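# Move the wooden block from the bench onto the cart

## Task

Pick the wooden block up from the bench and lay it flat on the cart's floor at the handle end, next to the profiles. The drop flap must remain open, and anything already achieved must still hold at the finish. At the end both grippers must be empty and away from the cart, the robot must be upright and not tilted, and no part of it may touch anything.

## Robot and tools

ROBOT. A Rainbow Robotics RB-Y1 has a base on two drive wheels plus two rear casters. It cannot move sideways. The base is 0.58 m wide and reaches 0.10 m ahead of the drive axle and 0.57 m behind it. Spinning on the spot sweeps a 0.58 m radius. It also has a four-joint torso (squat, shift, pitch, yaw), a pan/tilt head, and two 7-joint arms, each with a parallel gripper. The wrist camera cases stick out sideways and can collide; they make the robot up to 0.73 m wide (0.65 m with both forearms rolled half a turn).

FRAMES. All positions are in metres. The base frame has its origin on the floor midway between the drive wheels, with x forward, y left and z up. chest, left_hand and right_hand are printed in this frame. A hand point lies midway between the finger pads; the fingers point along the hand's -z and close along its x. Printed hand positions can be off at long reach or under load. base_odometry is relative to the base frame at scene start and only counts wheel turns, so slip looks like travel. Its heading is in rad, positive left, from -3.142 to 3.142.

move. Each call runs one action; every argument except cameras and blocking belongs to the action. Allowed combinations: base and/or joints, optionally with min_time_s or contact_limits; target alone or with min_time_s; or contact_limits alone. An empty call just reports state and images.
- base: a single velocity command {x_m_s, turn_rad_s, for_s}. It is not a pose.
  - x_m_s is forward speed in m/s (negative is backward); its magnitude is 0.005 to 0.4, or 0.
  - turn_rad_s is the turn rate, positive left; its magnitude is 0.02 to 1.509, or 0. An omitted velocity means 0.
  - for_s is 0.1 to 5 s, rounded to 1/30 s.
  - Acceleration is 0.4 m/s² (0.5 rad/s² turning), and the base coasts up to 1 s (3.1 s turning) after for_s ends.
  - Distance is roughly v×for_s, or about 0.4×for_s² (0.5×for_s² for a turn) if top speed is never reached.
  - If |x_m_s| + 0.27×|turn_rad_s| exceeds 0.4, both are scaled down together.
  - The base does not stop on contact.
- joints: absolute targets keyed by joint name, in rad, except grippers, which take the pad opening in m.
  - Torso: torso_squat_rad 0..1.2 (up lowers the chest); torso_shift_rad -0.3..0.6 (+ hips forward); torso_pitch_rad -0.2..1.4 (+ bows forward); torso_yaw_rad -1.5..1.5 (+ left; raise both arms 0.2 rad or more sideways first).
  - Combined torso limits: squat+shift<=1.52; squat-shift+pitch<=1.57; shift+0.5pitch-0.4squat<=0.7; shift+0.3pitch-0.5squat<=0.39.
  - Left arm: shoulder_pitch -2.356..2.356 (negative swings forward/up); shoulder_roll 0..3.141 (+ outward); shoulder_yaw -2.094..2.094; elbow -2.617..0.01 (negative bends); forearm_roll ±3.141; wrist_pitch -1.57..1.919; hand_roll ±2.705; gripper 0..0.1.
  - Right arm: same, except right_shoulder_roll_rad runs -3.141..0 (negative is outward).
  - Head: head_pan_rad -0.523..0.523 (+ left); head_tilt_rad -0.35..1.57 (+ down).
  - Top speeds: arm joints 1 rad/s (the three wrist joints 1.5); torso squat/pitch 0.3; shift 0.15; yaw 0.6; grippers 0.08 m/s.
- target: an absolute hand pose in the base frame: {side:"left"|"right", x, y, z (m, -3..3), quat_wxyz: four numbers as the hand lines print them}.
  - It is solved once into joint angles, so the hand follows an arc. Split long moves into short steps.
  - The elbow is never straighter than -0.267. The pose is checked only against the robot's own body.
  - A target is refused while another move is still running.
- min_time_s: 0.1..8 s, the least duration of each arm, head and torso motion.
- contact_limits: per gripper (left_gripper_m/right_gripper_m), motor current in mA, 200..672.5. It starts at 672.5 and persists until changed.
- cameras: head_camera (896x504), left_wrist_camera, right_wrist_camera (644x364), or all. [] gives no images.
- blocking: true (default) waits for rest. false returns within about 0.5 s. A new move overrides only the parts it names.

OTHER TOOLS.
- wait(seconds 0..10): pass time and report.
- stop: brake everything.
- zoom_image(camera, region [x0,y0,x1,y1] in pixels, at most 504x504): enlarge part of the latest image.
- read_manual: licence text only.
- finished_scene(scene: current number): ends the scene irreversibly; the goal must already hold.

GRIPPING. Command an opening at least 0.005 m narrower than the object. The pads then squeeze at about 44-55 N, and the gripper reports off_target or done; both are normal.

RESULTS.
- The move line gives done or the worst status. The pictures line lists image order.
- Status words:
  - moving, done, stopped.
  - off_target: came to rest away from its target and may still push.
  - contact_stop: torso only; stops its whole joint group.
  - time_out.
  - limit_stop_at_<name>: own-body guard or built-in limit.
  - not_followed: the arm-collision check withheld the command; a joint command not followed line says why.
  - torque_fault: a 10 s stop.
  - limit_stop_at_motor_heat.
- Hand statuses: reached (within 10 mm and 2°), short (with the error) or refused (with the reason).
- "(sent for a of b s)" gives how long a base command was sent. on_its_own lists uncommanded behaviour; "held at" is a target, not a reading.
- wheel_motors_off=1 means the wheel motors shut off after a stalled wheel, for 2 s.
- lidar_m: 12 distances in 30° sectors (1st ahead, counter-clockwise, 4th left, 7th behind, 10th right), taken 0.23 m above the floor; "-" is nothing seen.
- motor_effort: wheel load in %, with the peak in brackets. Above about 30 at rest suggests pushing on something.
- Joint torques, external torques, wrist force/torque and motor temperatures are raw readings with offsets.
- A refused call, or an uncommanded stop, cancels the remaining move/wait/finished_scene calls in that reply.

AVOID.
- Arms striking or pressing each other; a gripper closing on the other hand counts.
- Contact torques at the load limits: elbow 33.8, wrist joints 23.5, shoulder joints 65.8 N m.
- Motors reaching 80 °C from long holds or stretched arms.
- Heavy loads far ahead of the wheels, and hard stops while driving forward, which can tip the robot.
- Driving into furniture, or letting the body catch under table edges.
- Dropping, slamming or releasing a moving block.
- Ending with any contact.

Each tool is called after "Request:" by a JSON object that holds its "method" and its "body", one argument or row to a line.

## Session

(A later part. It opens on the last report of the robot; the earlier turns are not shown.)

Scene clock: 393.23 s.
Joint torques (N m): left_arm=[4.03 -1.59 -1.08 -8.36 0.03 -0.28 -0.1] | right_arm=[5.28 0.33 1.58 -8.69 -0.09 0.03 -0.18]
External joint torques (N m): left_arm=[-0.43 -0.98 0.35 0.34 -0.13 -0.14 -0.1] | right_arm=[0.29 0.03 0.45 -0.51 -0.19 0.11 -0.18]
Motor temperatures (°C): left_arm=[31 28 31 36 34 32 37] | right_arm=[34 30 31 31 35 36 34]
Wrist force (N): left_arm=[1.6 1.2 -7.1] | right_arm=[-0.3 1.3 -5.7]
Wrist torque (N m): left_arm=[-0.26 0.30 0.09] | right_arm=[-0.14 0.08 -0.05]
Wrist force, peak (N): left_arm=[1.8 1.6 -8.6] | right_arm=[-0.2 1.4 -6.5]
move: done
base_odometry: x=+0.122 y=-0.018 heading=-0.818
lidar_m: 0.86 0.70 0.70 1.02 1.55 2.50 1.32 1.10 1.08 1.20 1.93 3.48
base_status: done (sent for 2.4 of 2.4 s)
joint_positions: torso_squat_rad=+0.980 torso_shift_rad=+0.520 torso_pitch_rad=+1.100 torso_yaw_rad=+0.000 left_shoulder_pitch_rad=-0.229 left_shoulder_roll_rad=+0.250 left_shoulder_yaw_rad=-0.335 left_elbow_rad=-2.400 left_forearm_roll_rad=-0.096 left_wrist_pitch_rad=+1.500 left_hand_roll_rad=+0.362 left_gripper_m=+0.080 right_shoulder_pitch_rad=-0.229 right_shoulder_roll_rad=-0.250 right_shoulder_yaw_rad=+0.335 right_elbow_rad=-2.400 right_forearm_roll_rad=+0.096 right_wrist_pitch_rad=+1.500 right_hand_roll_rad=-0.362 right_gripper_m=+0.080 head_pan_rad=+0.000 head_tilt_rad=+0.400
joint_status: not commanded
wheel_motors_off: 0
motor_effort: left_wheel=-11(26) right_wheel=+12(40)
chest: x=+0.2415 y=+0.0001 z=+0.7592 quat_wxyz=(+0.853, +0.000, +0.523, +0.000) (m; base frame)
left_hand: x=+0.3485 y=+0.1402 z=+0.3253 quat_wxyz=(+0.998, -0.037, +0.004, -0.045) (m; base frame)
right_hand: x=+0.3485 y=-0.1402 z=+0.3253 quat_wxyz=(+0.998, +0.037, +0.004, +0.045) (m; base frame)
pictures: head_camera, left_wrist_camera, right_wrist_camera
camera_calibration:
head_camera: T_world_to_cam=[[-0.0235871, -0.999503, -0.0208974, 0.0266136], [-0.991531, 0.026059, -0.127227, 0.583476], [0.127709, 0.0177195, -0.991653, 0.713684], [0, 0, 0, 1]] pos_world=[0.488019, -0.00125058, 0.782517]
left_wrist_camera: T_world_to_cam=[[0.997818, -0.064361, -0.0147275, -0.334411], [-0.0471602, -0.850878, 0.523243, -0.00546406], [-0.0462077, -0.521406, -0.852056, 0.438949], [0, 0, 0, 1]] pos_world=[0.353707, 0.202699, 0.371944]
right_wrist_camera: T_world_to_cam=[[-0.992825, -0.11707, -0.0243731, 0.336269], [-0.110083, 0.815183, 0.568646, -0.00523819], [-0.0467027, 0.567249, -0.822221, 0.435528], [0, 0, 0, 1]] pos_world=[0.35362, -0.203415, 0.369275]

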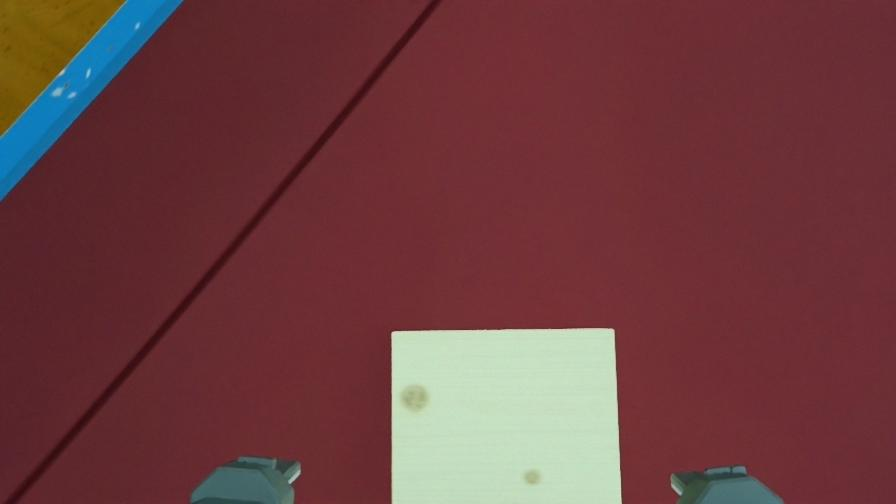

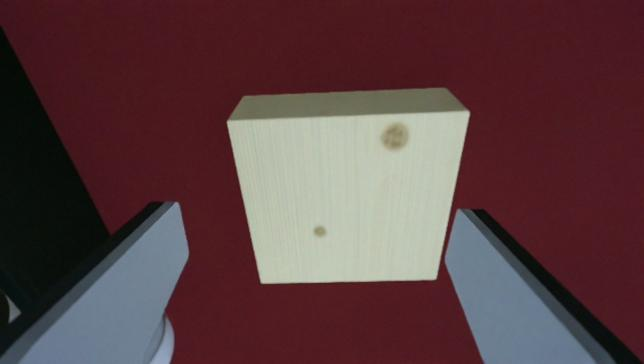

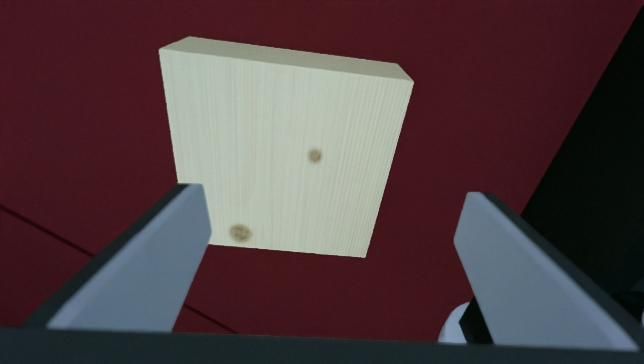

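Request:
{"method": "move", "body": {
  "base": {"x_m_s":0.05,"for_s":0.24},
  "cameras": []
}}

Request:
{"method": "move", "body": {
  "target": {"side":"left","x":0.361,"y":0.155,"z":0.06,"quat_wxyz":[0.9976,-0.07,0,0]},
  "cameras": []
}}

Request:
{"method": "move", "body": {
  "target": {"side":"right","x":0.361,"y":-0.165,"z":0.06,"quat_wxyz":[0.9976,0.07,0,0]},
  "cameras": ["left_wrist_camera","right_wrist_camera","head_camera"]
}}

Scene clock: 397.70 s.
Joint torques (N m): left_arm=[3.92 -1.36 -0.74 -8.24 0.04 -0.34 -0.08] | right_arm=[5.32 0.21 1.37 -8.75 -0.04 0.03 -0.18]
External joint torques (N m): left_arm=[-0.55 -0.76 0.69 0.46 -0.11 -0.21 -0.07] | right_arm=[0.33 -0.08 0.24 -0.56 -0.15 0.11 -0.18]
Motor temperatures (°C): left_arm=[31 28 31 36 34 32 37] | right_arm=[34 30 31 31 35 36 34]
Wrist force (N): left_arm=[1.1 0.8 -7.7] | right_arm=[0.0 0.8 -5.4]
Wrist torque (N m): left_arm=[-0.21 0.23 0.07] | right_arm=[-0.10 0.13 -0.10]
Wrist force, peak (N): left_arm=[2.4 1.8 -8.4] | right_arm=[-0.5 1.1 -6.0]
move: done
base_odometry: x=+0.130 y=-0.027 heading=-0.819
lidar_m: 0.82 0.69 0.69 1.02 1.56 2.51 1.34 1.10 1.08 1.22 1.95 3.46
base_status: done (sent for 0.23 of 0.23 s)
joint_positions: torso_squat_rad=+0.980 torso_shift_rad=+0.520 torso_pitch_rad=+1.100 torso_yaw_rad=+0.000 left_shoulder_pitch_rad=-0.229 left_shoulder_roll_rad=+0.250 left_shoulder_yaw_rad=-0.335 left_elbow_rad=-2.400 left_forearm_roll_rad=-0.096 left_wrist_pitch_rad=+1.500 left_hand_roll_rad=+0.362 left_gripper_m=+0.080 right_shoulder_pitch_rad=-0.229 right_shoulder_roll_rad=-0.250 right_shoulder_yaw_rad=+0.335 right_elbow_rad=-2.400 right_forearm_roll_rad=+0.096 right_wrist_pitch_rad=+1.500 right_hand_roll_rad=-0.362 right_gripper_m=+0.080 head_pan_rad=+0.000 head_tilt_rad=+0.400
joint_status: not commanded
wheel_motors_off: 0
motor_effort: left_wheel=-10(24) right_wheel=+8(34)
chest: x=+0.2415 y=+0.0001 z=+0.7592 quat_wxyz=(+0.853, +0.000, +0.523, +0.000) (m; base frame)
left_hand: x=+0.3484 y=+0.1402 z=+0.3253 quat_wxyz=(+0.998, -0.037, +0.004, -0.045) (m; base frame)
right_hand: x=+0.3485 y=-0.1402 z=+0.3253 quat_wxyz=(+0.998, +0.037, +0.004, +0.045) (m; base frame)
pictures: none
No camera images: "cameras" was empty.

Scene clock: 399.90 s.
Joint torques (N m): left_arm=[0.56 -1.51 1.1 -2.99 0.26 0.01 -0.15] | right_arm=[5.38 0.22 1.39 -8.78 0.01 -0.04 -0.1]
External joint torques (N m): left_arm=[0.36 -0.96 1.27 0.73 0.13 0.17 -0.15] | right_arm=[0.4 -0.07 0.26 -0.6 -0.09 0.04 -0.1]
Motor temperatures (°C): left_arm=[31 28 31 36 34 32 37] | right_arm=[34 30 31 31 35 36 34]
Wrist force (N): left_arm=[1.0 1.6 -7.5] | right_arm=[-0.1 0.7 -5.7]
Wrist torque (N m): left_arm=[-0.26 0.25 0.05] | right_arm=[-0.06 0.11 -0.09]
Wrist force, peak (N): left_arm=[0.3 1.9 -9.1] | right_arm=[-0.2 1.3 -6.2]
move: done
base_odometry: x=+0.130 y=-0.027 heading=-0.819
lidar_m: 0.85 0.70 0.68 1.03 1.57 2.51 1.34 1.09 1.09 1.22 1.94 3.47
base_status: not commanded
joint_positions: torso_squat_rad=+0.980 torso_shift_rad=+0.520 torso_pitch_rad=+1.100 torso_yaw_rad=+0.000 left_shoulder_pitch_rad=-0.826 left_shoulder_roll_rad=+0.217 left_shoulder_yaw_rad=-0.166 left_elbow_rad=-0.849 left_forearm_roll_rad=+0.224 left_wrist_pitch_rad=+0.505 left_hand_roll_rad=+0.239 left_gripper_m=+0.080 right_shoulder_pitch_rad=-0.229 right_shoulder_roll_rad=-0.250 right_shoulder_yaw_rad=+0.335 right_elbow_rad=-2.400 right_forearm_roll_rad=+0.096 right_wrist_pitch_rad=+1.500 right_hand_roll_rad=-0.362 right_gripper_m=+0.080 head_pan_rad=+0.000 head_tilt_rad=+0.400
joint_status: all done
wheel_motors_off: 0
motor_effort: left_wheel=-10(11) right_wheel=+9(11)
chest: x=+0.2415 y=+0.0000 z=+0.7592 quat_wxyz=(+0.853, +0.000, +0.523, +0.000) (m; base frame)
left_hand: x=+0.3612 y=+0.1550 z=+0.0602 quat_wxyz=(+0.998, -0.070, +0.000, +0.000) (m; base frame)
left_hand_status: reached (checked arc, planned for 1.9 s): 0 mm and 0.0 deg off.
right_hand: x=+0.3485 y=-0.1402 z=+0.3254 quat_wxyz=(+0.998, +0.037, +0.004, +0.045) (m; base frame)
pictures: none
No camera images: "cameras" was empty.

Scene clock: 411.27 s.
Joint torques (N m): left_arm=[-0.4 -1.63 0.54 -3.6 0.07 -0.33 -0.19] | right_arm=[-6.42 -6.11 -6.4 21.49 4.25 -2.75 -1.03]
External joint torques (N m): left_arm=[-0.42 -1.07 0.71 0.18 -0.06 -0.15 -0.19] | right_arm=[-8.4 -6.38 -6.68 26.54 4.28 -2.72 -1.03]
External joint torques when the fault began: right_arm=[-12.52 -10.2 -11.97 40.85 6.05 -4.27 -1.21]
Motor temperatures (°C): left_arm=[31 28 31 36 34 32 37] | right_arm=[34 30 31 32 36 36 34]
Wrist force (N): left_arm=[0.4 2.0 -7.8] | right_arm=[-55.4 18.3 195.0]
Wrist torque (N m): left_arm=[-0.32 0.15 0.09] | right_arm=[1.82 -8.34 1.10]
Wrist force, peak (N): left_arm=[-0.7 3.8 -9.1] | right_arm=[-76.4 27.4 195.0]
move: torque_fault
TORQUE FAULT: right_elbow_rad reached its load limit. The robot stopped for 10 seconds, dropped its targets and accepts commands again. The stop added 9.2 s to the call.
base_odometry: x=+0.130 y=-0.027 heading=-0.819
lidar_m: 0.88 0.70 0.69 1.02 1.57 2.53 1.33 1.10 1.09 1.21 1.95 3.48
base_status: not commanded
joint_positions: torso_squat_rad=+0.980 torso_shift_rad=+0.517 torso_pitch_rad=+1.094 torso_yaw_rad=-0.001 left_shoulder_pitch_rad=-0.826 left_shoulder_roll_rad=+0.217 left_shoulder_yaw_rad=-0.166 left_elbow_rad=-0.849 left_forearm_roll_rad=+0.224 left_wrist_pitch_rad=+0.505 left_hand_roll_rad=+0.239 left_gripper_m=+0.080 right_shoulder_pitch_rad=-0.644 right_shoulder_roll_rad=-0.236 right_shoulder_yaw_rad=+0.212 right_elbow_rad=-1.267 right_forearm_roll_rad=-0.157 right_wrist_pitch_rad=+0.794 right_hand_roll_rad=-0.249 right_gripper_m=+0.079 head_pan_rad=+0.000 head_tilt_rad=+0.400
joint_status: right_shoulder_pitch_rad torque_fault (moved -0.414 of -0.589); right_shoulder_yaw_rad torque_fault (moved -0.123 of -0.179); right_elbow_rad torque_fault (moved +1.133 of +1.545); right_forearm_roll_rad torque_fault (moved -0.253 of -0.358); right_wrist_pitch_rad torque_fault (moved -0.706 of -0.995); right_hand_roll_rad torque_fault (moved +0.113 of +0.162); the others done
wheel_motors_off: 0
on_its_own: right_shoulder_pitch_rad is held at -0.646, not at your -0.818, since a torque_fault; right_shoulder_yaw_rad is held at +0.210, not at your +0.155, since a torque_fault; right_elbow_rad is held at -1.260, not at your -0.855, since a torque_fault; right_forearm_roll_rad is held at -0.156, not at your -0.262, since a torque_fault; right_wrist_pitch_rad is held at +0.793, not at your +0.505, since a torque_fault; right_hand_roll_rad is held at -0.249, not at your -0.200, since a torque_fault
motor_effort: left_wheel=+6(49) right_wheel=+14(63)
chest: x=+0.2397 y=+0.0004 z=+0.7611 quat_wxyz=(+0.854, -0.001, +0.520, -0.001) (m; base frame)
left_hand: x=+0.3632 y=+0.1540 z=+0.0624 quat_wxyz=(+0.997, -0.071, -0.003, +0.000) (m; base frame)
right_hand: x=+0.3461 y=-0.1451 z=+0.1091 quat_wxyz=(+0.996, +0.070, +0.027, +0.045) (m; base frame)
right_hand_status: short (checked arc, planned for 1.9 s): torque_fault, 55 mm and 6.0 deg off.
pictures: head_camera, left_wrist_camera, right_wrist_camera
camera_calibration:
head_camera: T_world_to_cam=[[-0.0237819, -0.999532, -0.0192546, 0.0257435], [-0.990791, 0.0261332, -0.132856, 0.586039], [0.133297, 0.0159177, -0.990948, 0.713808], [0, 0, 0, 1]] pos_world=[0.486106, -0.000945818, 0.785701]
left_wrist_camera: T_world_to_cam=[[0.999662, 0.0250817, -0.00690111, -0.367092], [0.0244319, -0.814135, 0.580162, 0.109434], [0.00893302, -0.580134, -0.814472, 0.209396], [0, 0, 0, 1]] pos_world=[0.362424, 0.219779, 0.104524]
right_wrist_camera: T_world_to_cam=[[-0.992833, -0.118364, 0.0164954, 0.32346], [-0.0822052, 0.776586, 0.624626, 0.100064], [-0.0867431, 0.618793, -0.78075, 0.27719], [0, 0, 0, 1]] pos_world=[0.353412, -0.210945, 0.148578]

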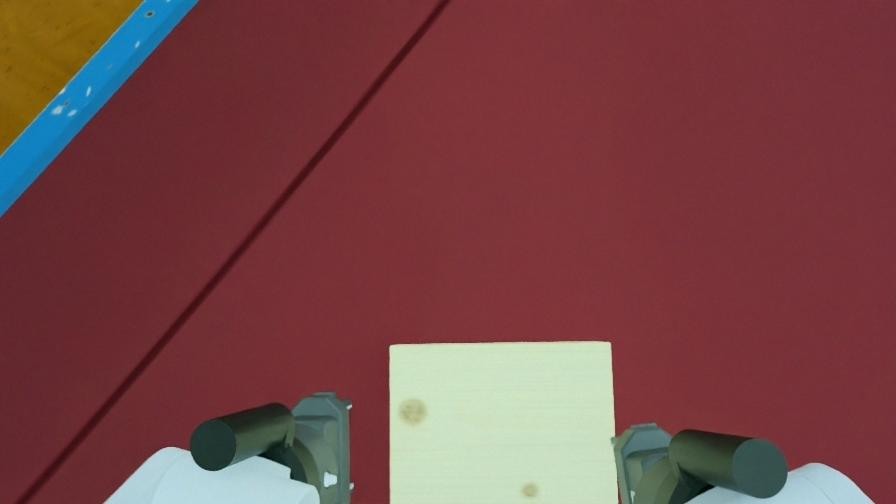

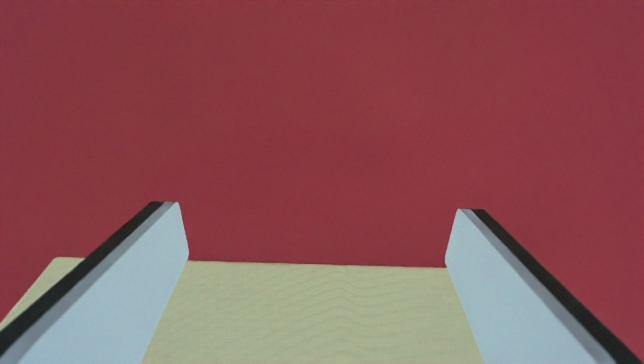

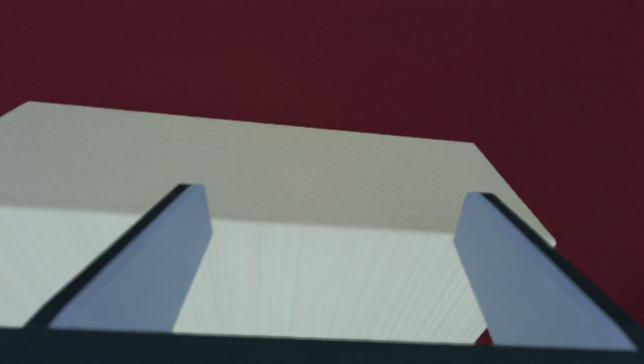

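Request:
{"method": "move", "body": {
  "target": {"side":"right","x":0.35,"y":-0.15,"z":0.18,"quat_wxyz":[0.9976,0.07,0,0]},
  "cameras": []
}}

Request:
{"method": "move", "body": {
  "target": {"side":"right","x":0.361,"y":-0.19,"z":0.15,"quat_wxyz":[0.9976,0.07,0,0]},
  "cameras": []
}}

Request:
{"method": "move", "body": {
  "target": {"side":"right","x":0.361,"y":-0.185,"z":0.06,"quat_wxyz":[0.9976,0.07,0,0]}
}}

Scene clock: 413.77 s.
Joint torques (N m): left_arm=[-0.03 -1.19 0.77 -3.62 0.01 -0.49 -0.22] | right_arm=[4.3 -0.74 0.18 -6.86 0.05 -0.21 -0.02]
External joint torques (N m): left_arm=[-0.22 -0.63 0.94 0.1 -0.12 -0.32 -0.22] | right_arm=[0.27 -0.62 -0.2 -0.31 0.06 -0.09 -0.02]
Motor temperatures (°C): left_arm=[31 28 31 36 34 32 37] | right_arm=[34 30 31 32 36 36 34]
Wrist force (N): left_arm=[0.9 1.6 -7.9] | right_arm=[0.4 1.8 -6.0]
Wrist torque (N m): left_arm=[-0.29 0.21 0.09] | right_arm=[-0.25 0.12 -0.06]
Wrist force, peak (N): left_arm=[0.3 2.6 -8.4] | right_arm=[-56.1 18.6 195.0]
move: done
base_odometry: x=+0.130 y=-0.027 heading=-0.819
lidar_m: 0.86 0.70 0.70 1.03 1.56 2.52 1.34 1.10 1.09 1.22 1.95 3.48
base_status: not commanded
joint_positions: torso_squat_rad=+0.980 torso_shift_rad=+0.520 torso_pitch_rad=+1.100 torso_yaw_rad=+0.000 left_shoulder_pitch_rad=-0.826 left_shoulder_roll_rad=+0.217 left_shoulder_yaw_rad=-0.166 left_elbow_rad=-0.849 left_forearm_roll_rad=+0.224 left_wrist_pitch_rad=+0.505 left_hand_roll_rad=+0.239 left_gripper_m=+0.080 right_shoulder_pitch_rad=-0.425 right_shoulder_roll_rad=-0.264 right_shoulder_yaw_rad=+0.219 right_elbow_rad=-1.722 right_forearm_roll_rad=-0.099 right_wrist_pitch_rad=+0.974 right_hand_roll_rad=-0.372 right_gripper_m=+0.080 head_pan_rad=+0.000 head_tilt_rad=+0.400
joint_status: all done
wheel_motors_off: 0
motor_effort: left_wheel=+1(8) right_wheel=-2(24)
chest: x=+0.2414 y=+0.0001 z=+0.7593 quat_wxyz=(+0.853, +0.000, +0.523, +0.000) (m; base frame)
left_hand: x=+0.3611 y=+0.1550 z=+0.0602 quat_wxyz=(+0.998, -0.070, +0.000, +0.000) (m; base frame)
right_hand: x=+0.3487 y=-0.1491 z=+0.1770 quat_wxyz=(+0.997, +0.071, +0.003, +0.000) (m; base frame)
right_hand_status: reached (checked arc, planned for 0.8 s): 3 mm and 0.3 deg off.
pictures: none
No camera images: "cameras" was empty.

Scene clock: 414.53 s.
Joint torques (N m): left_arm=[0.06 -1.32 0.82 -3.56 0.1 -0.35 -0.17] | right_arm=[3.55 -1.05 -1.26 -6 -0.03 0.08 0.08]
External joint torques (N m): left_arm=[-0.13 -0.77 0.99 0.16 -0.03 -0.19 -0.16] | right_arm=[-0.15 0.76 -0.61 -0.04 -0.03 0.2 0.08]
Motor temperatures (°C): left_arm=[31 28 31 36 34 32 37] | right_arm=[34 30 31 32 36 36 34]
Wrist force (N): left_arm=[1.1 1.5 -8.0] | right_arm=[0.6 2.0 -5.7]
Wrist torque (N m): left_arm=[-0.29 0.19 0.09] | right_arm=[-0.26 0.18 -0.06]
Wrist force, peak (N): left_arm=[1.1 1.8 -8.1] | right_arm=[2.5 0.7 -6.2]
move: done
base_odometry: x=+0.130 y=-0.027 heading=-0.819
lidar_m: 0.87 0.71 0.70 1.02 1.56 2.52 1.33 1.09 1.09 1.22 1.95 3.48
base_status: not commanded
joint_positions: torso_squat_rad=+0.980 torso_shift_rad=+0.520 torso_pitch_rad=+1.100 torso_yaw_rad=+0.000 left_shoulder_pitch_rad=-0.826 left_shoulder_roll_rad=+0.217 left_shoulder_yaw_rad=-0.166 left_elbow_rad=-0.849 left_forearm_roll_rad=+0.224 left_wrist_pitch_rad=+0.505 left_hand_roll_rad=+0.239 left_gripper_m=+0.080 right_shoulder_pitch_rad=-0.484 right_shoulder_roll_rad=-0.342 right_shoulder_yaw_rad=+0.160 right_elbow_rad=-1.577 right_forearm_roll_rad=-0.232 right_wrist_pitch_rad=+0.878 right_hand_roll_rad=-0.295 right_gripper_m=+0.080 head_pan_rad=+0.000 head_tilt_rad=+0.400
joint_status: all done
wheel_motors_off: 0
motor_effort: left_wheel=+3(4) right_wheel=-2(5)
chest: x=+0.2415 y=+0.0001 z=+0.7593 quat_wxyz=(+0.853, +0.000, +0.523, +0.000) (m; base frame)
left_hand: x=+0.3611 y=+0.1550 z=+0.0602 quat_wxyz=(+0.998, -0.070, +0.000, +0.000) (m; base frame)
right_hand: x=+0.3608 y=-0.1904 z=+0.1508 quat_wxyz=(+0.998, +0.069, +0.000, +0.000) (m; base frame)
right_hand_status: reached (checked arc, planned for 0.4 s): 1 mm and 0.1 deg off.
pictures: none
No camera images: "cameras" was empty.

Scene clock: 415.90 s.
Joint torques (N m): left_arm=[0.06 -1.4 0.73 -3.44 0.03 -0.33 -0.23] | right_arm=[1.64 0.26 -0.72 -2.48 -0.1 0.18 0.02]
External joint torques (N m): left_arm=[-0.13 -0.85 0.91 0.28 -0.1 -0.17 -0.23] | right_arm=[0.58 1.51 -0.4 0.75 -0.1 0.27 0.02]
Motor temperatures (°C): left_arm=[31 28 31 36 34 32 37] | right_arm=[34 30 31 32 36 36 34]
Wrist force (N): left_arm=[0.9 2.2 -7.4] | right_arm=[0.9 1.5 -5.4]
Wrist torque (N m): left_arm=[-0.35 0.25 0.07] | right_arm=[-0.18 0.22 -0.07]
Wrist force, peak (N): left_arm=[1.3 2.1 -8.3] | right_arm=[0.9 1.9 -6.0]
move: done
base_odometry: x=+0.130 y=-0.027 heading=-0.819
lidar_m: 0.86 0.70 0.69 1.03 1.55 2.52 1.35 1.10 1.09 1.23 1.94 3.48
base_status: not commanded
joint_positions: torso_squat_rad=+0.980 torso_shift_rad=+0.520 torso_pitch_rad=+1.100 torso_yaw_rad=+0.000 left_shoulder_pitch_rad=-0.826 left_shoulder_roll_rad=+0.217 left_shoulder_yaw_rad=-0.166 left_elbow_rad=-0.849 left_forearm_roll_rad=+0.224 left_wrist_pitch_rad=+0.505 left_hand_roll_rad=+0.239 left_gripper_m=+0.080 right_shoulder_pitch_rad=-0.804 right_shoulder_roll_rad=-0.276 right_shoulder_yaw_rad=+0.160 right_elbow_rad=-0.862 right_forearm_roll_rad=-0.342 right_wrist_pitch_rad=+0.500 right_hand_roll_rad=-0.146 right_gripper_m=+0.080 head_pan_rad=+0.000 head_tilt_rad=+0.400
joint_status: all done
wheel_motors_off: 0
motor_effort: left_wheel=+2(3) right_wheel=-3(4)
chest: x=+0.2415 y=+0.0001 z=+0.7593 quat_wxyz=(+0.853, +0.000, +0.523, +0.000) (m; base frame)
left_hand: x=+0.3611 y=+0.1550 z=+0.0602 quat_wxyz=(+0.998, -0.070, +0.000, +0.000) (m; base frame)
right_hand: x=+0.3612 y=-0.1852 z=+0.0603 quat_wxyz=(+0.998, +0.070, +0.000, +0.000) (m; base frame)
right_hand_status: reached (checked arc, planned for 1.0 s): 0 mm and 0.1 deg off.
pictures: head_camera, left_wrist_camera, right_wrist_camera
camera_calibration:
head_camera: T_world_to_cam=[[-0.0235713, -0.999502, -0.0210005, 0.026686], [-0.991506, 0.02606, -0.127422, 0.583529], [0.127906, 0.0178187, -0.991626, 0.713678], [0, 0, 0, 1]] pos_world=[0.487918, -0.00125083, 0.782616]
left_wrist_camera: T_world_to_cam=[[0.9996, 0.0254625, -0.0123092, -0.364635], [0.027889, -0.815185, 0.578528, 0.110529], [0.00469648, -0.57864, -0.815569, 0.209619], [0, 0, 0, 1]] pos_world=[0.360422, 0.22068, 0.102526]
right_wrist_camera: T_world_to_cam=[[-0.999222, -0.0250022, -0.030494, 0.356843], [-0.0385429, 0.782647, 0.621271, 0.148519], [0.00833287, 0.621964, -0.783002, 0.231559], [0, 0, 0, 1]] pos_world=[0.36036, -0.251337, 0.0999221]

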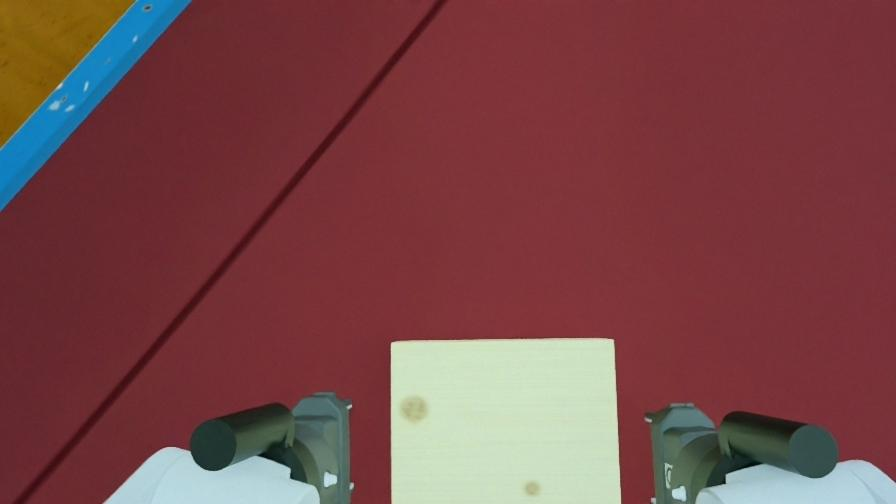

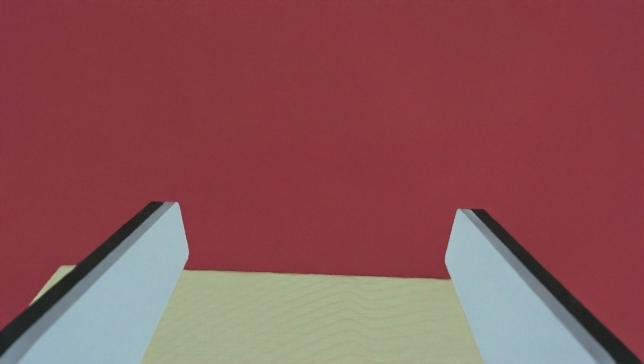

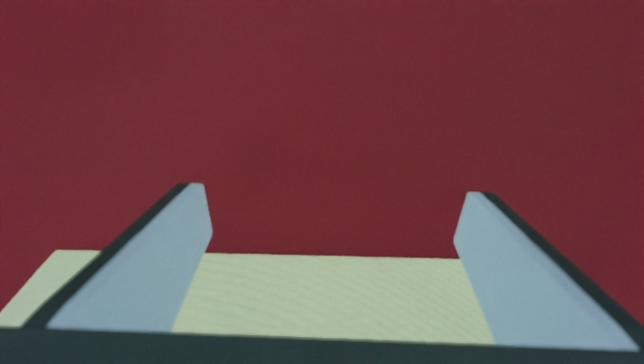

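Request:
{"method": "move", "body": {
  "target": {"side":"right","x":0.361,"y":-0.145,"z":0.06,"quat_wxyz":[0.9976,0.07,0,0]},
  "min_time_s": 0.7,
  "cameras": []
}}

Request:
{"method": "move", "body": {
  "target": {"side":"right","x":0.361,"y":-0.126,"z":0.06,"quat_wxyz":[0.9976,0.07,0,0]},
  "min_time_s": 1,
  "cameras": []
}}

Request:
{"method": "move", "body": {
  "target": {"side":"left","x":0.361,"y":0.126,"z":0.06,"quat_wxyz":[0.9976,-0.07,0,0]},
  "min_time_s": 1
}}

Scene clock: 418.97 s.
Joint torques (N m): left_arm=[0.16 -1.38 0.51 -3.54 0.1 -0.42 -0.14] | right_arm=[-2.09 3.72 -0.92 -3.51 -0.17 -0.15 0.1]
External joint torques (N m): left_arm=[-0.03 -0.83 0.68 0.17 -0.02 -0.26 -0.14] | right_arm=[-2.47 3.01 -1.13 -0.1 -0.17 -0.04 0.1]
Motor temperatures (°C): left_arm=[31 28 31 36 34 32 37] | right_arm=[34 30 31 32 36 36 34]
Wrist force (N): left_arm=[0.9 1.6 -8.0] | right_arm=[-0.4 -2.2 -4.2]
Wrist torque (N m): left_arm=[-0.30 0.14 0.07] | right_arm=[-0.15 0.03 -0.27]
Wrist force, peak (N): left_arm=[1.6 1.7 -8.7] | right_arm=[0.6 1.6 -6.2]
move: done
base_odometry: x=+0.130 y=-0.027 heading=-0.819
lidar_m: 0.86 0.71 0.70 1.02 1.55 2.51 1.32 1.10 1.09 1.21 1.96 3.49
base_status: not commanded
joint_positions: torso_squat_rad=+0.980 torso_shift_rad=+0.520 torso_pitch_rad=+1.100 torso_yaw_rad=+0.000 left_shoulder_pitch_rad=-0.826 left_shoulder_roll_rad=+0.217 left_shoulder_yaw_rad=-0.166 left_elbow_rad=-0.849 left_forearm_roll_rad=+0.224 left_wrist_pitch_rad=+0.505 left_hand_roll_rad=+0.239 left_gripper_m=+0.080 right_shoulder_pitch_rad=-0.833 right_shoulder_roll_rad=-0.191 right_shoulder_yaw_rad=+0.149 right_elbow_rad=-0.842 right_forearm_roll_rad=-0.188 right_wrist_pitch_rad=+0.508 right_hand_roll_rad=-0.248 right_gripper_m=+0.080 head_pan_rad=+0.000 head_tilt_rad=+0.400
joint_status: all done
wheel_motors_off: 0
motor_effort: left_wheel=+2(3) right_wheel=-4(5)
chest: x=+0.2415 y=+0.0001 z=+0.7593 quat_wxyz=(+0.853, +0.000, +0.523, +0.000) (m; base frame)
left_hand: x=+0.3611 y=+0.1550 z=+0.0602 quat_wxyz=(+0.998, -0.070, +0.000, +0.000) (m; base frame)
right_hand: x=+0.3606 y=-0.1455 z=+0.0604 quat_wxyz=(+0.998, +0.070, +0.000, +0.000) (m; base frame)
right_hand_status: reached (checked arc, planned for 0.7 s): 1 mm and 0.1 deg off.
pictures: none
No camera images: "cameras" was empty.

Scene clock: 420.30 s.
Joint torques (N m): left_arm=[0.05 -1.43 0.71 -3.57 0.02 -0.45 -0.18] | right_arm=[-3.51 10.92 0.19 -4.32 -0.87 -1.14 -0.4]
External joint torques (N m): left_arm=[-0.14 -0.88 0.88 0.15 -0.1 -0.29 -0.18] | right_arm=[-3.5 9.3 -0.27 -0.93 -0.88 -1.02 -0.4]
Motor temperatures (°C): left_arm=[31 28 31 36 34 32 37] | right_arm=[34 30 31 32 36 36 34]
Wrist force (N): left_arm=[0.9 2.1 -7.6] | right_arm=[-0.5 -8.0 2.0]
Wrist torque (N m): left_arm=[-0.38 0.20 0.08] | right_arm=[0.06 0.31 0.17]
Wrist force, peak (N): left_arm=[1.7 1.7 -8.4] | right_arm=[-1.4 -10.1 2.1]
move: done
base_odometry: x=+0.130 y=-0.027 heading=-0.819
lidar_m: 0.87 0.70 0.69 1.02 1.55 2.53 1.33 1.10 1.09 1.24 1.94 3.49
base_status: not commanded
joint_positions: torso_squat_rad=+0.980 torso_shift_rad=+0.520 torso_pitch_rad=+1.100 torso_yaw_rad=+0.000 left_shoulder_pitch_rad=-0.826 left_shoulder_roll_rad=+0.217 left_shoulder_yaw_rad=-0.166 left_elbow_rad=-0.849 left_forearm_roll_rad=+0.224 left_wrist_pitch_rad=+0.505 left_hand_roll_rad=+0.239 left_gripper_m=+0.080 right_shoulder_pitch_rad=-0.855 right_shoulder_roll_rad=-0.150 right_shoulder_yaw_rad=+0.142 right_elbow_rad=-0.814 right_forearm_roll_rad=-0.112 right_wrist_pitch_rad=+0.505 right_hand_roll_rad=-0.299 right_gripper_m=+0.080 head_pan_rad=+0.000 head_tilt_rad=+0.400
joint_status: all done
wheel_motors_off: 0
motor_effort: left_wheel=+1(3) right_wheel=-1(4)
chest: x=+0.2415 y=+0.0001 z=+0.7593 quat_wxyz=(+0.853, +0.000, +0.523, +0.000) (m; base frame)
left_hand: x=+0.3611 y=+0.1549 z=+0.0602 quat_wxyz=(+0.998, -0.070, +0.000, +0.000) (m; base frame)
right_hand: x=+0.3605 y=-0.1279 z=+0.0599 quat_wxyz=(+0.998, +0.069, +0.000, +0.000) (m; base frame)
right_hand_status: reached (checked arc, planned for 1.0 s): 2 mm and 0.2 deg off.
pictures: none
No camera images: "cameras" was empty.

Scene clock: 421.63 s.
Joint torques (N m): left_arm=[-1.49 -3.34 1.55 -2.73 -0.27 -0.42 0.21] | right_arm=[-3.68 10.89 0.25 -4.26 -0.98 -1.2 -0.39]
External joint torques (N m): left_arm=[-1.13 -1.32 2.12 1.01 -0.39 -0.25 0.21] | right_arm=[-3.66 9.27 -0.2 -0.86 -0.99 -1.08 -0.39]
Motor temperatures (°C): left_arm=[31 28 31 36 34 32 37] | right_arm=[34 30 31 32 36 36 34]
Wrist force (N): left_arm=[1.3 1.9 -7.7] | right_arm=[-1.2 -8.7 0.7]
Wrist torque (N m): left_arm=[-0.36 0.23 0.09] | right_arm=[0.05 0.26 0.17]
Wrist force, peak (N): left_arm=[0.2 1.9 -8.6] | right_arm=[-0.7 -9.1 1.0]
move: done
base_odometry: x=+0.130 y=-0.027 heading=-0.819
lidar_m: 0.86 0.70 0.70 1.03 1.57 2.52 1.33 1.11 1.08 1.22 1.95 3.48
base_status: not commanded
joint_positions: torso_squat_rad=+0.980 torso_shift_rad=+0.520 torso_pitch_rad=+1.100 torso_yaw_rad=+0.000 left_shoulder_pitch_rad=-0.855 left_shoulder_roll_rad=+0.154 left_shoulder_yaw_rad=-0.158 left_elbow_rad=-0.817 left_forearm_roll_rad=+0.116 left_wrist_pitch_rad=+0.505 left_hand_roll_rad=+0.312 left_gripper_m=+0.080 right_shoulder_pitch_rad=-0.855 right_shoulder_roll_rad=-0.150 right_shoulder_yaw_rad=+0.142 right_elbow_rad=-0.814 right_forearm_roll_rad=-0.112 right_wrist_pitch_rad=+0.505 right_hand_roll_rad=-0.299 right_gripper_m=+0.080 head_pan_rad=+0.000 head_tilt_rad=+0.400
joint_status: all done
wheel_motors_off: 0
motor_effort: left_wheel=+2(2) right_wheel=-2(4)
chest: x=+0.2415 y=+0.0001 z=+0.7593 quat_wxyz=(+0.853, +0.000, +0.523, +0.000) (m; base frame)
left_hand: x=+0.3609 y=+0.1260 z=+0.0603 quat_wxyz=(+0.998, -0.070, +0.000, +0.000) (m; base frame)
left_hand_status: reached (checked arc, planned for 1.0 s): 0 mm and 0.1 deg off.
right_hand: x=+0.3605 y=-0.1279 z=+0.0599 quat_wxyz=(+0.998, +0.069, +0.000, +0.000) (m; base frame)
pictures: head_camera, left_wrist_camera, right_wrist_camera
camera_calibration:
head_camera: T_world_to_cam=[[-0.0235938, -0.999505, -0.020802, 0.0265422], [-0.991506, 0.0260571, -0.127427, 0.583533], [0.127906, 0.0176188, -0.99163, 0.71368], [0, 0, 0, 1]] pos_world=[0.487918, -0.00125033, 0.782617]
left_wrist_camera: T_world_to_cam=[[0.999611, 0.0248543, -0.0126414, -0.363647], [0.0275814, -0.814658, 0.579285, 0.0867644], [0.00409932, -0.579409, -0.815027, 0.193228], [0, 0, 0, 1]] pos_world=[0.360321, 0.19168, 0.102628]
right_wrist_camera: T_world_to_cam=[[-0.999242, -0.0258157, -0.0291442, 0.357378], [-0.0383292, 0.783672, 0.619991, 0.104012], [0.00683398, 0.620638, -0.784067, 0.196027], [0, 0, 0, 1]] pos_world=[0.359755, -0.193947, 0.0996271]

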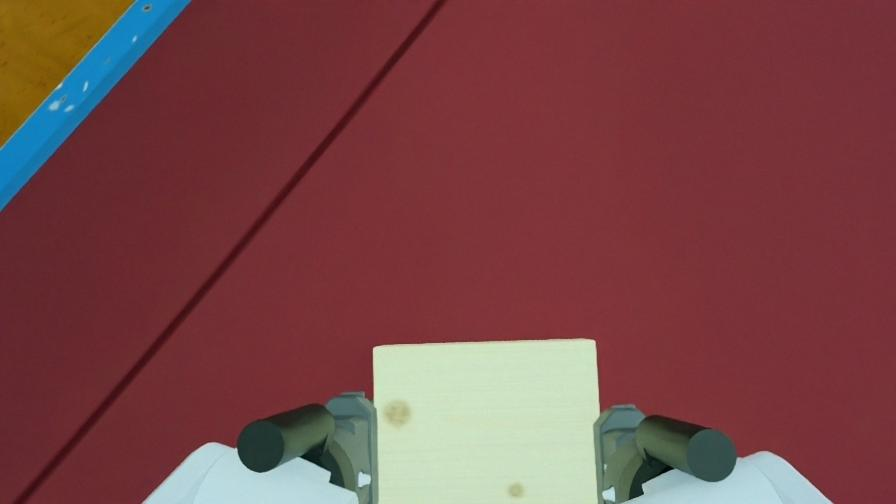

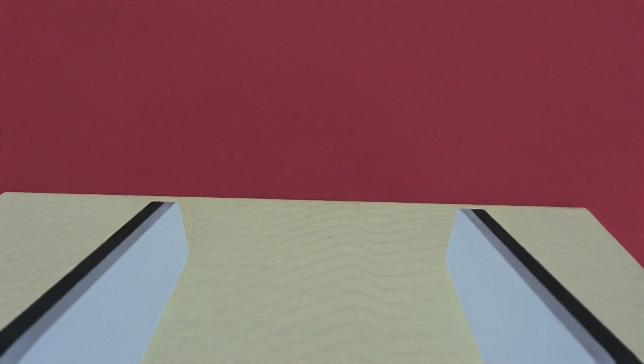

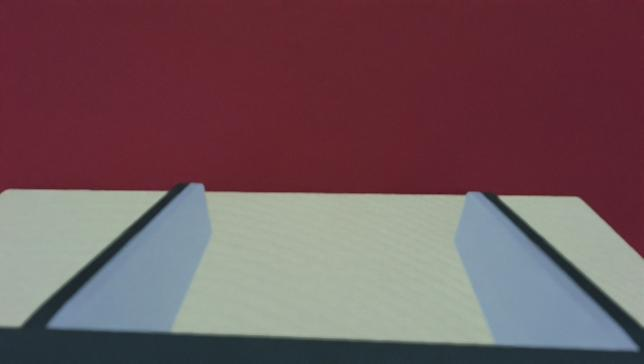

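Request:
{"method": "move", "body": {
  "joints": {"left_shoulder_pitch_rad":-0.863,"left_shoulder_roll_rad":0.137,"left_shoulder_yaw_rad":-0.156,"left_elbow_rad":-0.808,"left_forearm_roll_rad":0.086,"left_wrist_pitch_rad":0.505,"left_hand_roll_rad":0.332,"right_shoulder_pitch_rad":-0.863,"right_shoulder_roll_rad":-0.137,"right_shoulder_yaw_rad":0.156,"right_elbow_rad":-0.808,"right_forearm_roll_rad":-0.086,"right_wrist_pitch_rad":0.505,"right_hand_roll_rad":-0.332},
  "min_time_s": 1,
  "cameras": []
}}

Scene clock: 425.47 s.
Joint torques (N m): left_arm=[-6.71 -22.54 -6.58 -5.7 3.48 -2.27 0.35] | right_arm=[-8.93 30.86 9.3 -8.06 -3.53 -2.98 -0.1]
External joint torques (N m): left_arm=[-6.23 -20.25 -5.94 -1.98 3.36 -2.1 0.36] | right_arm=[-8.79 29.02 8.79 -4.66 -3.55 -2.86 -0.1]
Motor temperatures (°C): left_arm=[31 28 31 36 34 32 37] | right_arm=[34 30 31 31 36 36 34]
Wrist force (N): left_arm=[1.1 30.4 15.7] | right_arm=[1.0 -37.5 12.9]
Wrist torque (N m): left_arm=[0.30 0.09 -0.01] | right_arm=[0.68 0.63 -0.26]
Wrist force, peak (N): left_arm=[1.7 30.9 16.6] | right_arm=[0.6 -38.3 13.7]
move: done
base_odometry: x=+0.130 y=-0.027 heading=-0.819
lidar_m: 0.85 0.69 0.70 1.03 1.55 2.52 1.33 1.10 1.09 1.21 1.95 3.47
base_status: not commanded
joint_positions: torso_squat_rad=+0.980 torso_shift_rad=+0.520 torso_pitch_rad=+1.099 torso_yaw_rad=+0.000 left_shoulder_pitch_rad=-0.861 left_shoulder_roll_rad=+0.142 left_shoulder_yaw_rad=-0.154 left_elbow_rad=-0.807 left_forearm_roll_rad=+0.085 left_wrist_pitch_rad=+0.505 left_hand_roll_rad=+0.332 left_gripper_m=+0.080 right_shoulder_pitch_rad=-0.861 right_shoulder_roll_rad=-0.144 right_shoulder_yaw_rad=+0.154 right_elbow_rad=-0.807 right_forearm_roll_rad=-0.085 right_wrist_pitch_rad=+0.506 right_hand_roll_rad=-0.332 right_gripper_m=+0.080 head_pan_rad=+0.000 head_tilt_rad=+0.400
joint_status: all done
wheel_motors_off: 0
motor_effort: left_wheel=+1(2) right_wheel=-3(3)
chest: x=+0.2413 y=+0.0001 z=+0.7595 quat_wxyz=(+0.853, +0.000, +0.522, +0.000) (m; base frame)
left_hand: x=+0.3608 y=+0.1218 z=+0.0604 quat_wxyz=(+0.998, -0.068, +0.000, -0.001) (m; base frame)
right_hand: x=+0.3603 y=-0.1240 z=+0.0601 quat_wxyz=(+0.998, +0.066, +0.001, +0.001) (m; base frame)
pictures: none
No camera images: "cameras" was empty.

Request:
{"method": "move", "body": {
  "joints": {"left_shoulder_pitch_rad":-0.867,"left_shoulder_roll_rad":0.127,"left_shoulder_yaw_rad":-0.155,"left_elbow_rad":-0.803,"left_forearm_roll_rad":0.070,"left_wrist_pitch_rad":0.505,"left_hand_roll_rad":0.342,"right_shoulder_pitch_rad":-0.867,"right_shoulder_roll_rad":-0.127,"right_shoulder_yaw_rad":0.155,"right_elbow_rad":-0.803,"right_forearm_roll_rad":-0.070,"right_wrist_pitch_rad":0.505,"right_hand_roll_rad":-0.342},
  "min_time_s": 1,
  "cameras": []
}}

Request:
{"method": "move", "body": {
  "joints": {"torso_squat_rad":0.9,"torso_shift_rad":0.48},
  "min_time_s": 1
}}

Scene clock: 428.20 s.
Joint torques (N m): left_arm=[-9.87 -34.64 -11.93 -7.34 5.45 -3.49 -0.06] | right_arm=[-12.59 45.63 12 -9.46 -4.69 -3.53 0.95]
External joint torques (N m): left_arm=[-9.33 -32.2 -11.26 -3.63 5.33 -3.32 -0.06] | right_arm=[-12.39 43.66 11.46 -6.06 -4.71 -3.41 0.95]
Motor temperatures (°C): left_arm=[31 28 31 36 34 32 37] | right_arm=[34 30 31 31 36 36 34]
Wrist force (N): left_arm=[4.4 47.8 24.5] | right_arm=[0.4 -58.1 25.5]
Wrist torque (N m): left_arm=[0.70 0.06 0.35] | right_arm=[1.26 -0.30 -1.28]
Wrist force, peak (N): left_arm=[3.6 48.4 25.7] | right_arm=[0.7 -58.9 25.6]
move: done
base_odometry: x=+0.130 y=-0.027 heading=-0.819
lidar_m: 0.85 0.70 0.69 1.03 1.56 2.53 1.33 1.09 1.08 1.23 1.95 3.47
base_status: not commanded
joint_positions: torso_squat_rad=+0.980 torso_shift_rad=+0.519 torso_pitch_rad=+1.099 torso_yaw_rad=+0.000 left_shoulder_pitch_rad=-0.865 left_shoulder_roll_rad=+0.135 left_shoulder_yaw_rad=-0.152 left_elbow_rad=-0.802 left_forearm_roll_rad=+0.069 left_wrist_pitch_rad=+0.506 left_hand_roll_rad=+0.342 left_gripper_m=+0.080 right_shoulder_pitch_rad=-0.864 right_shoulder_roll_rad=-0.138 right_shoulder_yaw_rad=+0.152 right_elbow_rad=-0.801 right_forearm_roll_rad=-0.069 right_wrist_pitch_rad=+0.506 right_hand_roll_rad=-0.342 right_gripper_m=+0.080 head_pan_rad=+0.000 head_tilt_rad=+0.400
joint_status: all done
wheel_motors_off: 0
motor_effort: left_wheel=+0(1) right_wheel=-1(5)
chest: x=+0.2411 y=+0.0001 z=+0.7597 quat_wxyz=(+0.853, +0.000, +0.522, +0.000) (m; base frame)
left_hand: x=+0.3605 y=+0.1195 z=+0.0605 quat_wxyz=(+0.998, -0.066, +0.000, -0.002) (m; base frame)
right_hand: x=+0.3601 y=-0.1221 z=+0.0602 quat_wxyz=(+0.998, +0.065, +0.001, +0.002) (m; base frame)
pictures: none
No camera images: "cameras" was empty.

Scene clock: 429.50 s.
Joint torques (N m): left_arm=[-11.47 -36.71 -13.29 -12.98 6.06 -4.27 -0.25] | right_arm=[-12.12 38.52 11.96 -13.16 -4.61 -4.1 0.94]
External joint torques (N m): left_arm=[-11.01 -34.27 -12.62 -9.32 5.94 -4.1 -0.25] | right_arm=[-11.98 36.49 11.41 -9.79 -4.62 -3.99 0.94]
Motor temperatures (°C): left_arm=[31 28 31 36 34 32 37] | right_arm=[34 30 31 31 36 36 34]
Wrist force (N): left_arm=[4.8 53.1 -19.7] | right_arm=[-3.1 -48.0 -3.8]
Wrist torque (N m): left_arm=[1.13 0.13 0.62] | right_arm=[0.64 -0.10 -0.81]
Wrist force, peak (N): left_arm=[3.4 54.1 -21.6] | right_arm=[1.4 -57.6 19.1]
move: done
base_odometry: x=+0.130 y=-0.027 heading=-0.819
lidar_m: 0.85 0.69 0.70 1.03 1.55 2.52 1.32 1.10 1.09 1.20 1.93 3.49
base_status: not commanded
joint_positions: torso_squat_rad=+0.900 torso_shift_rad=+0.480 torso_pitch_rad=+1.101 torso_yaw_rad=+0.000 left_shoulder_pitch_rad=-0.864 left_shoulder_roll_rad=+0.135 left_shoulder_yaw_rad=-0.152 left_elbow_rad=-0.801 left_forearm_roll_rad=+0.068 left_wrist_pitch_rad=+0.506 left_hand_roll_rad=+0.342 left_gripper_m=+0.080 right_shoulder_pitch_rad=-0.864 right_shoulder_roll_rad=-0.136 right_shoulder_yaw_rad=+0.152 right_elbow_rad=-0.801 right_forearm_roll_rad=-0.069 right_wrist_pitch_rad=+0.506 right_hand_roll_rad=-0.342 right_gripper_m=+0.080 head_pan_rad=+0.000 head_tilt_rad=+0.400
joint_status: all done
wheel_motors_off: 0
motor_effort: left_wheel=+1(3) right_wheel=-2(4)
chest: x=+0.2489 y=+0.0001 z=+0.8066 quat_wxyz=(+0.852, +0.000, +0.523, +0.000) (m; base frame)
left_hand: x=+0.3661 y=+0.1204 z=+0.1070 quat_wxyz=(+0.998, -0.066, +0.002, -0.001) (m; base frame)
right_hand: x=+0.3658 y=-0.1209 z=+0.1069 quat_wxyz=(+0.998, +0.065, +0.002, +0.001) (m; base frame)
pictures: head_camera, left_wrist_camera, right_wrist_camera
camera_calibration:
head_camera: T_world_to_cam=[[-0.0235987, -0.999503, -0.020884, 0.0277689], [-0.991596, 0.0260598, -0.126723, 0.596347], [0.127205, 0.017718, -0.991718, 0.759962], [0, 0, 0, 1]] pos_world=[0.49532, -0.00125057, 0.829819]
left_wrist_camera: T_world_to_cam=[[0.999621, 0.022423, -0.0159845, -0.367546], [0.0275355, -0.820253, 0.571338, 0.0566374], [-0.000300204, -0.571561, -0.820559, 0.229176], [0, 0, 0, 1]] pos_world=[0.365916, 0.185686, 0.149818]
right_wrist_camera: T_world_to_cam=[[-0.999274, -0.0282709, -0.0255248, 0.363653], [-0.0379904, 0.787942, 0.614576, 0.0705508], [0.00273743, 0.6151, -0.788444, 0.229843], [0, 0, 0, 1]] pos_world=[0.365441, -0.186685, 0.147142]

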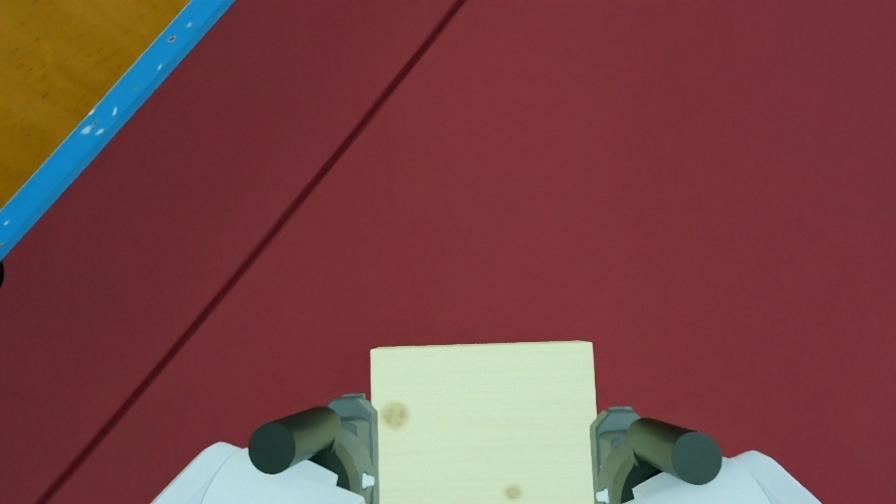

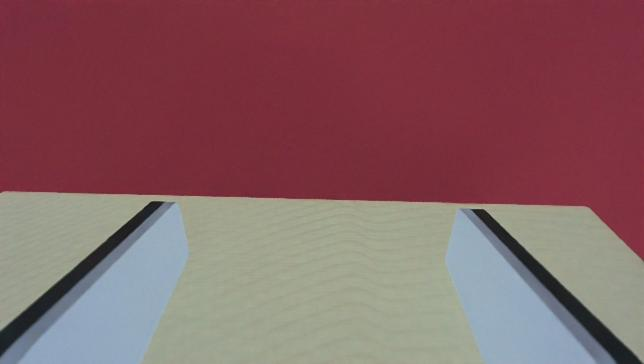

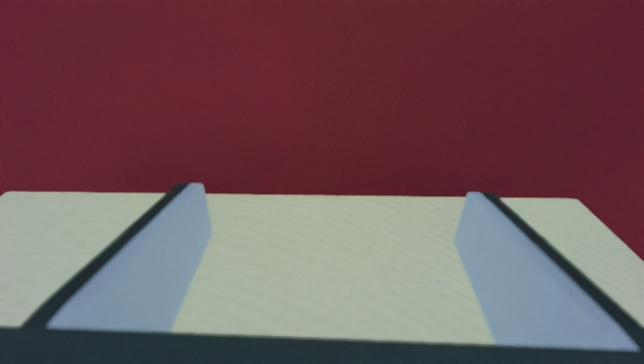

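Request:
{"method": "move", "body": {
  "joints": {"left_shoulder_pitch_rad":-0.741,"left_shoulder_roll_rad":0.140,"left_shoulder_yaw_rad":-0.176,"left_elbow_rad":-1.073,"left_forearm_roll_rad":0.040,"left_wrist_pitch_rad":0.652,"left_hand_roll_rad":0.368,"right_shoulder_pitch_rad":-0.741,"right_shoulder_roll_rad":-0.140,"right_shoulder_yaw_rad":0.176,"right_elbow_rad":-1.073,"right_forearm_roll_rad":-0.040,"right_wrist_pitch_rad":0.652,"right_hand_roll_rad":-0.368},
  "min_time_s": 1.2,
  "cameras": []
}}

Scene clock: 433.67 s.
Joint torques (N m): left_arm=[-9.28 -28.42 -15.36 -13.13 6.31 -3.96 0.07] | right_arm=[-8.82 31.26 13.64 -14.21 -5.16 -4.12 0.49]
External joint torques (N m): left_arm=[-9.85 -26.15 -14.47 -8.32 6.16 -3.78 0.07] | right_arm=[-9.76 29.4 12.91 -9.76 -5.17 -4 0.49]
Motor temperatures (°C): left_arm=[31 29 31 36 34 33 37] | right_arm=[34 31 32 32 36 37 34]
Wrist force (N): left_arm=[2.6 42.9 -14.5] | right_arm=[0.3 -39.6 -12.2]
Wrist torque (N m): left_arm=[0.04 0.08 0.26] | right_arm=[-0.28 0.58 -0.91]
Wrist force, peak (N): left_arm=[4.1 65.9 -10.1] | right_arm=[0.1 -62.5 -9.8]
move: done
base_odometry: x=+0.130 y=-0.027 heading=-0.819
lidar_m: 0.85 0.70 0.69 1.03 1.55 2.52 1.33 1.09 1.09 1.20 1.93 3.48
base_status: not commanded
joint_positions: torso_squat_rad=+0.900 torso_shift_rad=+0.480 torso_pitch_rad=+1.101 torso_yaw_rad=+0.000 left_shoulder_pitch_rad=-0.739 left_shoulder_roll_rad=+0.146 left_shoulder_yaw_rad=-0.172 left_elbow_rad=-1.071 left_forearm_roll_rad=+0.038 left_wrist_pitch_rad=+0.653 left_hand_roll_rad=+0.368 left_gripper_m=+0.080 right_shoulder_pitch_rad=-0.738 right_shoulder_roll_rad=-0.147 right_shoulder_yaw_rad=+0.173 right_elbow_rad=-1.071 right_forearm_roll_rad=-0.039 right_wrist_pitch_rad=+0.653 right_hand_roll_rad=-0.368 right_gripper_m=+0.080 head_pan_rad=+0.000 head_tilt_rad=+0.400
joint_status: all done
wheel_motors_off: 0
motor_effort: left_wheel=+2(2) right_wheel=-1(4)
chest: x=+0.2489 y=+0.0001 z=+0.8066 quat_wxyz=(+0.852, +0.000, +0.523, +0.000) (m; base frame)
left_hand: x=+0.3658 y=+0.1208 z=+0.1321 quat_wxyz=(+0.998, -0.064, +0.002, +0.001) (m; base frame)
right_hand: x=+0.3656 y=-0.1213 z=+0.1320 quat_wxyz=(+0.998, +0.064, +0.002, -0.001) (m; base frame)
pictures: none
No camera images: "cameras" was empty.

Request:
{"method": "move", "body": {
  "joints": {"left_shoulder_pitch_rad":-0.602,"left_shoulder_roll_rad":0.141,"left_shoulder_yaw_rad":-0.193,"left_elbow_rad":-1.383,"left_forearm_roll_rad":0.018,"left_wrist_pitch_rad":0.825,"left_hand_roll_rad":0.374,"right_shoulder_pitch_rad":-0.602,"right_shoulder_roll_rad":-0.141,"right_shoulder_yaw_rad":0.193,"right_elbow_rad":-1.383,"right_forearm_roll_rad":-0.018,"right_wrist_pitch_rad":0.825,"right_hand_roll_rad":-0.374},
  "min_time_s": 1.2,
  "cameras": []
}}

Request:
{"method": "move", "body": {
  "base": {"x_m_s":-0.2,"for_s":1.6},
  "joints": {"torso_squat_rad":0.5,"torso_shift_rad":0.28},
  "min_time_s": 2,
  "cameras": ["head_camera","left_wrist_camera","right_wrist_camera"]
}}

Scene clock: 437.60 s.
Joint torques (N m): left_arm=[-8.32 -29.67 -25.99 -13.13 7.19 -3.71 -2.76] | right_arm=[-12.68 34.47 21.86 -18.54 -6.46 -5.7 2.62]
External joint torques (N m): left_arm=[-9.94 -27.55 -24.81 -7.1 7 -3.53 -2.76] | right_arm=[-14.77 32.73 20.89 -12.94 -6.47 -5.59 2.62]
Motor temperatures (°C): left_arm=[31 29 32 36 34 33 37] | right_arm=[34 31 32 32 36 37 34]
Wrist force (N): left_arm=[6.9 55.1 -8.9] | right_arm=[-2.9 -52.6 -13.8]
Wrist torque (N m): left_arm=[-0.83 0.23 2.58] | right_arm=[0.05 0.45 -2.51]
Wrist force, peak (N): left_arm=[10.0 73.1 -4.9] | right_arm=[-4.5 -71.1 -13.4]
move: done
base_odometry: x=+0.130 y=-0.027 heading=-0.819
lidar_m: 0.45 0.70 0.69 1.04 1.57 2.53 1.32 1.09 1.09 1.22 1.92 3.50
base_status: not commanded
joint_positions: torso_squat_rad=+0.900 torso_shift_rad=+0.480 torso_pitch_rad=+1.101 torso_yaw_rad=+0.000 left_shoulder_pitch_rad=-0.600 left_shoulder_roll_rad=+0.148 left_shoulder_yaw_rad=-0.187 left_elbow_rad=-1.381 left_forearm_roll_rad=+0.016 left_wrist_pitch_rad=+0.826 left_hand_roll_rad=+0.375 left_gripper_m=+0.080 right_shoulder_pitch_rad=-0.598 right_shoulder_roll_rad=-0.149 right_shoulder_yaw_rad=+0.188 right_elbow_rad=-1.380 right_forearm_roll_rad=-0.016 right_wrist_pitch_rad=+0.826 right_hand_roll_rad=-0.375 right_gripper_m=+0.080 head_pan_rad=+0.000 head_tilt_rad=+0.400
joint_status: all done
wheel_motors_off: 0
motor_effort: left_wheel=+2(3) right_wheel=-1(4)
chest: x=+0.2489 y=+0.0001 z=+0.8066 quat_wxyz=(+0.852, +0.000, +0.523, +0.000) (m; base frame)
left_hand: x=+0.3662 y=+0.1186 z=+0.1726 quat_wxyz=(+0.998, -0.066, +0.001, +0.006) (m; base frame)
right_hand: x=+0.3646 y=-0.1194 z=+0.1722 quat_wxyz=(+0.998, +0.065, +0.002, -0.005) (m; base frame)
pictures: none
No camera images: "cameras" was empty.

Scene clock: 440.13 s.
Joint torques (N m): left_arm=[-8.86 -29.79 -25.58 -12.82 7.31 -3.92 -2.81] | right_arm=[-13.8 33.58 20.99 -18.5 -6.66 -5.85 2.58]
External joint torques (N m): left_arm=[-10.48 -27.66 -24.39 -6.79 7.12 -3.74 -2.81] | right_arm=[-15.9 31.84 20.02 -12.9 -6.67 -5.74 2.58]
Motor temperatures (°C): left_arm=[31 29 32 36 35 33 37] | right_arm=[34 31 32 32 36 37 34]
Wrist force (N): left_arm=[7.1 56.4 -8.5] | right_arm=[-3.6 -52.8 -13.9]
Wrist torque (N m): left_arm=[-0.88 0.27 2.59] | right_arm=[-0.09 0.53 -2.56]
Wrist force, peak (N): left_arm=[7.9 56.7 -7.9] | right_arm=[-2.3 -53.6 -14.8]
move: done
base_odometry: x=-0.089 y=+0.207 heading=-0.819
lidar_m: 0.28 0.30 1.12 1.50 2.94 2.04 1.08 0.89 0.87 0.98 1.55 0.30
base_status: done (sent for 1.6 of 1.6 s)
joint_positions: torso_squat_rad=+0.500 torso_shift_rad=+0.280 torso_pitch_rad=+1.101 torso_yaw_rad=+0.000 left_shoulder_pitch_rad=-0.599 left_shoulder_roll_rad=+0.148 left_shoulder_yaw_rad=-0.187 left_elbow_rad=-1.381 left_forearm_roll_rad=+0.016 left_wrist_pitch_rad=+0.826 left_hand_roll_rad=+0.375 left_gripper_m=+0.080 right_shoulder_pitch_rad=-0.598 right_shoulder_roll_rad=-0.149 right_shoulder_yaw_rad=+0.188 right_elbow_rad=-1.380 right_forearm_roll_rad=-0.016 right_wrist_pitch_rad=+0.826 right_hand_roll_rad=-0.375 right_gripper_m=+0.080 head_pan_rad=+0.000 head_tilt_rad=+0.400
joint_status: all done
wheel_motors_off: 0
motor_effort: left_wheel=-7(22) right_wheel=+8(26)
chest: x=+0.2177 y=+0.0001 z=+1.0111 quat_wxyz=(+0.852, +0.000, +0.523, +0.000) (m; base frame)
left_hand: x=+0.3350 y=+0.1186 z=+0.3770 quat_wxyz=(+0.998, -0.066, +0.001, +0.006) (m; base frame)
right_hand: x=+0.3333 y=-0.1194 z=+0.3766 quat_wxyz=(+0.998, +0.065, +0.003, -0.005) (m; base frame)
pictures: head_camera, left_wrist_camera, right_wrist_camera
camera_calibration:
head_camera: T_world_to_cam=[[-0.0235875, -0.999502, -0.0209833, 0.0314009], [-0.991596, 0.0260613, -0.126721, 0.591408], [0.127204, 0.0178179, -0.991716, 0.966623], [0, 0, 0, 1]] pos_world=[0.46422, -0.00125082, 1.03422]
left_wrist_camera: T_world_to_cam=[[0.999197, 0.0372098, -0.0148834, -0.33406], [0.039034, -0.81948, 0.571776, -0.102446], [0.00907903, -0.571898, -0.820274, 0.446575], [0, 0, 0, 1]] pos_world=[0.333736, 0.183873, 0.419918]
right_wrist_camera: T_world_to_cam=[[-0.999598, -0.0151054, -0.0239876, 0.339099], [-0.0266572, 0.78872, 0.614174, -0.1012], [0.00964212, 0.614567, -0.788806, 0.439473], [0, 0, 0, 1]] pos_world=[0.332028, -0.185145, 0.416947]

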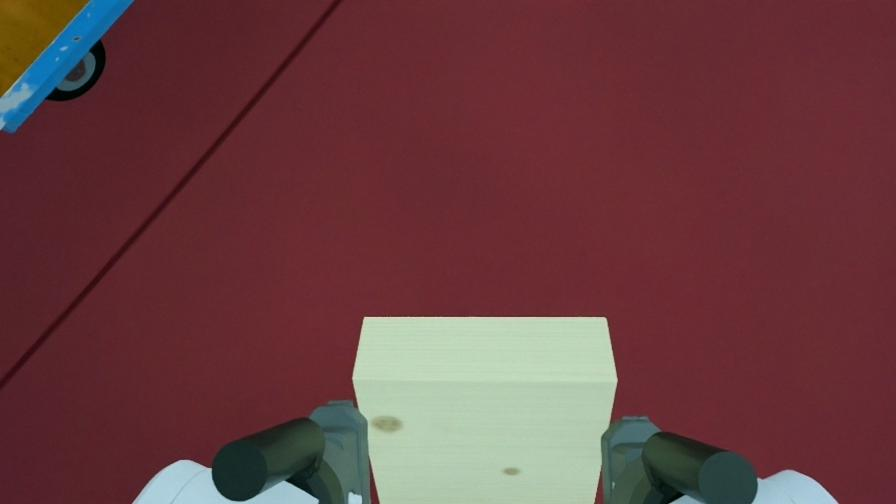

